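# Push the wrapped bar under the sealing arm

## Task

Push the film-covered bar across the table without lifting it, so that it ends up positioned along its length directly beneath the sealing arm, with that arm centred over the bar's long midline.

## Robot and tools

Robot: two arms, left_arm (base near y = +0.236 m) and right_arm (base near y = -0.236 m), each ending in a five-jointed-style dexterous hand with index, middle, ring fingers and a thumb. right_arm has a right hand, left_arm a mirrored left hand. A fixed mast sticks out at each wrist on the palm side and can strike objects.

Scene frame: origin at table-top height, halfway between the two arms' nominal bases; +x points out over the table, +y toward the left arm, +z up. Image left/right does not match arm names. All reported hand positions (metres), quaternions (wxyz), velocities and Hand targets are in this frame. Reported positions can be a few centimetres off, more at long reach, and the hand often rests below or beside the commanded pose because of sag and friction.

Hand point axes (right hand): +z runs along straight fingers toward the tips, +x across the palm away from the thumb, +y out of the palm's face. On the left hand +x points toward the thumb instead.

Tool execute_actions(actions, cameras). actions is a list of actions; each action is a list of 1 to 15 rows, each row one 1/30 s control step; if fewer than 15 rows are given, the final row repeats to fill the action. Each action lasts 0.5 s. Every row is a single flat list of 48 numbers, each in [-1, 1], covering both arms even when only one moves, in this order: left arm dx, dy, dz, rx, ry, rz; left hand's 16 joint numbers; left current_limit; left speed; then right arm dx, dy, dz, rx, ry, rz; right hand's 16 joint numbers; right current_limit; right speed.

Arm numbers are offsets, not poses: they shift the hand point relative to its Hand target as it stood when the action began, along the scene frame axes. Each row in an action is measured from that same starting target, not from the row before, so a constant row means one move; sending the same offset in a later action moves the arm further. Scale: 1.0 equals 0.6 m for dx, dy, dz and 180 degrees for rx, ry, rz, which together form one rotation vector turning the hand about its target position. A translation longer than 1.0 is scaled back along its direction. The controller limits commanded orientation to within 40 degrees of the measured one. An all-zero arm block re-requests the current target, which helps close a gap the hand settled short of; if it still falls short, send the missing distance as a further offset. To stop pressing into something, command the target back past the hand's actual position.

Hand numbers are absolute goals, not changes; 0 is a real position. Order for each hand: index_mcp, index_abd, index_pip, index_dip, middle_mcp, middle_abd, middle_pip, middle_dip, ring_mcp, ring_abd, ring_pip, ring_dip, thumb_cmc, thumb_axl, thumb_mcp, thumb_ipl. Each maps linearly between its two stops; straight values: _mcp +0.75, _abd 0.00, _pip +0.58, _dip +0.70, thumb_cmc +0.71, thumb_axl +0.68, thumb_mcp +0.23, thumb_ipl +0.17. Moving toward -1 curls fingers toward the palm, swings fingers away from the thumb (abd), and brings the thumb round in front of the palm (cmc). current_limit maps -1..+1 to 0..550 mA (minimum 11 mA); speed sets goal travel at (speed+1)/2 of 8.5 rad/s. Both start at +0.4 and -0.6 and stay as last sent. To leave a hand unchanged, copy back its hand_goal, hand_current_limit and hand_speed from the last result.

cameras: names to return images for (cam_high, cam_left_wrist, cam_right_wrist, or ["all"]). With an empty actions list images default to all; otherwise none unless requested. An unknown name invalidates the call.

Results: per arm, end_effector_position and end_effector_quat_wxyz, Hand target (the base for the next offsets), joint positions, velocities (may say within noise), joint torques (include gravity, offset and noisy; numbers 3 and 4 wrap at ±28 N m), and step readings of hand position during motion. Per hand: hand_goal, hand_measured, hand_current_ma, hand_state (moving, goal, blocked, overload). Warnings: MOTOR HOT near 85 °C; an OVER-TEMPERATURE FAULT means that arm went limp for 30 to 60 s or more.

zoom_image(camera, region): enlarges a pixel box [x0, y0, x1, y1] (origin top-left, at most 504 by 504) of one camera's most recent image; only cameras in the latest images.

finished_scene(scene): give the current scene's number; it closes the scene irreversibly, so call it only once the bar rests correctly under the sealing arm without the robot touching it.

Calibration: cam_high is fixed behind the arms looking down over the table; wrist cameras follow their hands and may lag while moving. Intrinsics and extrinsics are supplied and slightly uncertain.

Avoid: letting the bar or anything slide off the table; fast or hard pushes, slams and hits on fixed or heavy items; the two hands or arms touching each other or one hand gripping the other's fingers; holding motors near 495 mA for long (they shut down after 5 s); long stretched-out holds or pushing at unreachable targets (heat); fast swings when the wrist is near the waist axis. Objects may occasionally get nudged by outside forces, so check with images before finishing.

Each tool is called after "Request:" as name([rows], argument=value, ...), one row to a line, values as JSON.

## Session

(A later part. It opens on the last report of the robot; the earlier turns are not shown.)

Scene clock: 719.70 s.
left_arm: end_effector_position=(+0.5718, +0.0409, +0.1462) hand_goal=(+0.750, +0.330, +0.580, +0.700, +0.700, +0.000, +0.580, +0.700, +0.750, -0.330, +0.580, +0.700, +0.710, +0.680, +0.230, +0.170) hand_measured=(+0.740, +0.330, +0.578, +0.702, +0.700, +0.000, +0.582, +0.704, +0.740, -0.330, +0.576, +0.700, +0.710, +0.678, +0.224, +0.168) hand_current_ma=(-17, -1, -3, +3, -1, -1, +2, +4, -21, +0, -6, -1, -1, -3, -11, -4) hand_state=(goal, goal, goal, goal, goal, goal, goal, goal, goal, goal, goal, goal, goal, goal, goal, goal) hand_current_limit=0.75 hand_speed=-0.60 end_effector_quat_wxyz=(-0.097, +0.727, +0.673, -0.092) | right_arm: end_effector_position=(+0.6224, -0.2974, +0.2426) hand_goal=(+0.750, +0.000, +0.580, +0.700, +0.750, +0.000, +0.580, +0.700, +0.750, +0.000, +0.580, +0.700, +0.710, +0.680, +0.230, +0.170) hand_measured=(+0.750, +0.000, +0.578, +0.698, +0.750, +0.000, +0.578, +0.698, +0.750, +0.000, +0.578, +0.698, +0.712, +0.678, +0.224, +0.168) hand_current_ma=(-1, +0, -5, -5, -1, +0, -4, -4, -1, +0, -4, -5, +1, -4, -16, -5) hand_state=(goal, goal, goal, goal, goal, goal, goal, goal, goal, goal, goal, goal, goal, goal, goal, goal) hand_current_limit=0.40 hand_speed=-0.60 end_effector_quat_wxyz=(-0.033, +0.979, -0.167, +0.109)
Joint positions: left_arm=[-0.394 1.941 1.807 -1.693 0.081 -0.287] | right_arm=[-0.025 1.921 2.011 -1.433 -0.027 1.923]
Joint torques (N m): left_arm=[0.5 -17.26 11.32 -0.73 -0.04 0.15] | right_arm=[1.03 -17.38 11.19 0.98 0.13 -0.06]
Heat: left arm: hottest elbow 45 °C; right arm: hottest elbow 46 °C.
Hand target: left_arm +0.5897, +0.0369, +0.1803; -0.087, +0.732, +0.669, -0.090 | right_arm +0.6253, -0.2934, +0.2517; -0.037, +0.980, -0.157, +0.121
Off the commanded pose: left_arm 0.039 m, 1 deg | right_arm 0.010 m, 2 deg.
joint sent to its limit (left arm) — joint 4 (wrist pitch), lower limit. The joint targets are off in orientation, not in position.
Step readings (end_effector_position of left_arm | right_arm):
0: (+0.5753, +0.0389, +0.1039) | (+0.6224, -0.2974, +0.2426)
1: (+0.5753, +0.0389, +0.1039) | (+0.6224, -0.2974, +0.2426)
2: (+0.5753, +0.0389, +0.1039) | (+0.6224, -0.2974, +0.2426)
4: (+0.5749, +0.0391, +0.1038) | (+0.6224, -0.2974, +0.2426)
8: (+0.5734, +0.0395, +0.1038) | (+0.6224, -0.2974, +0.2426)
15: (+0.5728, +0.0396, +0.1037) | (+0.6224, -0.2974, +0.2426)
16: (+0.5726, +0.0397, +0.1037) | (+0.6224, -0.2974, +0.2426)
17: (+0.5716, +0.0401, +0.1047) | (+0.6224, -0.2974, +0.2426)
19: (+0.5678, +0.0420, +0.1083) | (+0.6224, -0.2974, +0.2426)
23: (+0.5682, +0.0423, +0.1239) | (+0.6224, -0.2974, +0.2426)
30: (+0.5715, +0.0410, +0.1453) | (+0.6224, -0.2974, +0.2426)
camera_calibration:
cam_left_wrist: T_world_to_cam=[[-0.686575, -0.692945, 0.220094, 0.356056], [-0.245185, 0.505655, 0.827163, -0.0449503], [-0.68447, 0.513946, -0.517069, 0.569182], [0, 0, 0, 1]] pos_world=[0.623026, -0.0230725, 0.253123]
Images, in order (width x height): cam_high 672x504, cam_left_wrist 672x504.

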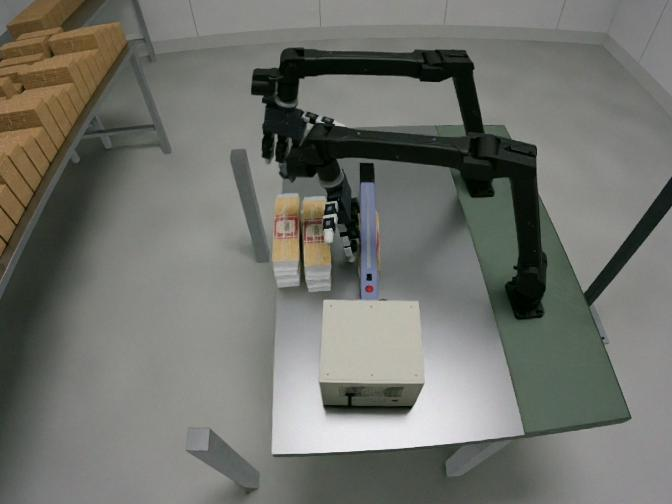

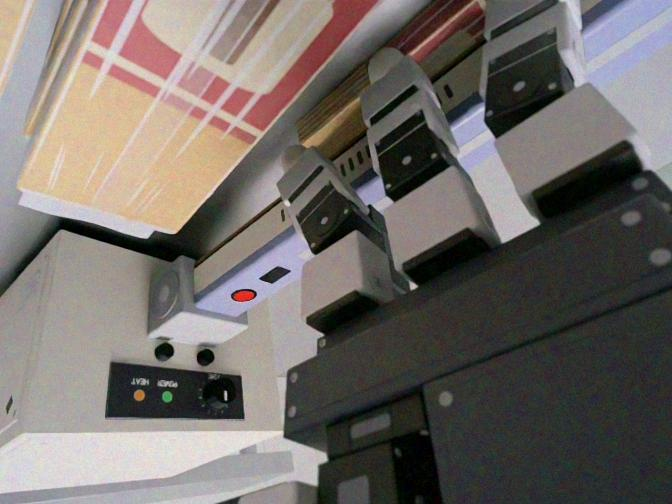

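Request:
execute_actions([
  [[0.035,0,0.02,0,0,0,0.73,0.33,0.58,0.7,0.7,0,0.58,0.7,0.73,-0.33,0.58,0.7,0.71,0.68,0.23,0.17,0.75,-0.6,0,0,0,0,0,0,0.75,0,0.58,0.7,0.75,0,0.58,0.7,0.75,0,0.58,0.7,0.71,0.68,0.23,0.17,0.4,-0.6]],
  [[0,0,0.08,0,0,0,0.73,0.33,0.58,0.7,0.7,0,0.58,0.7,0.73,-0.33,0.58,0.7,0.71,0.68,0.23,0.17,0.75,-0.6,0,0,0,0,0,0,0.75,0,0.58,0.7,0.75,0,0.58,0.7,0.75,0,0.58,0.7,0.71,0.68,0.23,0.17,0.4,-0.6]],
], cameras=["cam_high"])

Request:
zoom_image(camera="cam_high", region=[340, 240, 400, 290])

Request:
zoom_image(camera="cam_high", region=[340, 190, 400, 240])

Scene clock: 737.43 s.
left_arm: end_effector_position=(+0.5946, +0.0384, +0.2018) hand_goal=(+0.730, +0.330, +0.580, +0.700, +0.700, +0.000, +0.580, +0.700, +0.730, -0.330, +0.580, +0.700, +0.710, +0.680, +0.230, +0.170) hand_measured=(+0.730, +0.330, +0.578, +0.702, +0.700, +0.000, +0.582, +0.704, +0.728, -0.330, +0.576, +0.700, +0.710, +0.678, +0.224, +0.168) hand_current_ma=(-1, -1, -3, +3, -1, -1, +2, +4, -1, +0, -5, -1, -1, -3, -11, -4) hand_state=(goal, goal, goal, goal, goal, goal, goal, goal, goal, goal, goal, goal, goal, goal, goal, goal) hand_current_limit=0.75 hand_speed=-0.60 end_effector_quat_wxyz=(-0.046, +0.734, +0.675, -0.063) | right_arm: end_effector_position=(+0.6224, -0.2974, +0.2426) hand_goal=(+0.750, +0.000, +0.580, +0.700, +0.750, +0.000, +0.580, +0.700, +0.750, +0.000, +0.580, +0.700, +0.710, +0.680, +0.230, +0.170) hand_measured=(+0.750, +0.000, +0.578, +0.698, +0.750, +0.000, +0.578, +0.698, +0.750, +0.000, +0.578, +0.698, +0.712, +0.678, +0.224, +0.168) hand_current_ma=(-1, +0, -5, -5, -1, +0, -4, -4, -1, +0, -4, -5, +1, -4, -16, -5) hand_state=(goal, goal, goal, goal, goal, goal, goal, goal, goal, goal, goal, goal, goal, goal, goal, goal) hand_current_limit=0.40 hand_speed=-0.60 end_effector_quat_wxyz=(-0.033, +0.979, -0.167, +0.109)
Joint positions: left_arm=[-0.386 1.905 1.89 -1.695 0.071 -0.279] | right_arm=[-0.025 1.921 2.011 -1.433 -0.027 1.923]
Joint torques (N m): left_arm=[0.62 -17.38 11.82 -0.34 -0.08 0.13] | right_arm=[1.38 -17.49 11.25 0.8 0.14 -0.08]
Heat: left arm: hottest elbow 48 °C; right arm: hottest elbow 46 °C.
Hand target: left_arm +0.6108, +0.0369, +0.2403; -0.087, +0.732, +0.669, -0.090 | right_arm +0.6253, -0.2934, +0.2517; -0.037, +0.980, -0.157, +0.121
Off the commanded pose: left_arm 0.042 m, 6 deg | right_arm 0.010 m, 2 deg.
joint sent to its limit (left arm) — joint 4 (wrist pitch), lower limit. The joint targets are off in orientation, not in position.
Step readings (end_effector_position of left_arm | right_arm):
0: (+0.5718, +0.0409, +0.1462) | (+0.6224, -0.2974, +0.2426)
1: (+0.5718, +0.0410, +0.1462) | (+0.6224, -0.2974, +0.2426)
2: (+0.5722, +0.0410, +0.1470) | (+0.6224, -0.2974, +0.2426)
4: (+0.5749, +0.0408, +0.1501) | (+0.6224, -0.2974, +0.2426)
8: (+0.5852, +0.0387, +0.1633) | (+0.6224, -0.2974, +0.2426)
15: (+0.5913, +0.0386, +0.1710) | (+0.6224, -0.2974, +0.2426)
16: (+0.5913, +0.0386, +0.1710) | (+0.6224, -0.2974, +0.2426)
17: (+0.5914, +0.0388, +0.1710) | (+0.6224, -0.2974, +0.2426)
19: (+0.5915, +0.0391, +0.1715) | (+0.6224, -0.2974, +0.2426)
23: (+0.5911, +0.0396, +0.1788) | (+0.6224, -0.2974, +0.2426)
30: (+0.5935, +0.0388, +0.1987) | (+0.6224, -0.2974, +0.2426)
Images, in order (width x height): cam_high 672x504.

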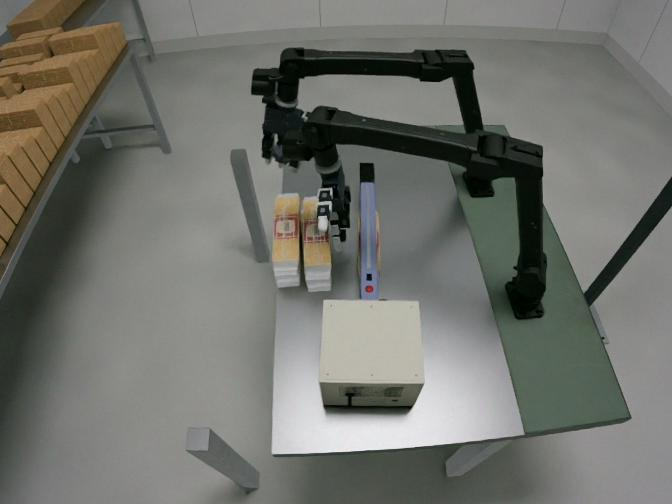

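Scaled by 8.400.

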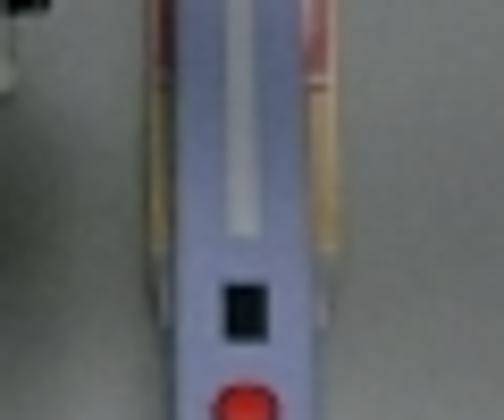

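Scaled by 8.400.

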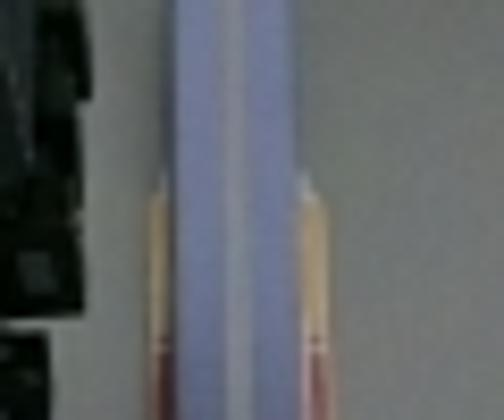

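Request:
finished_scene(scene=2)

The scene is finished: the task was done.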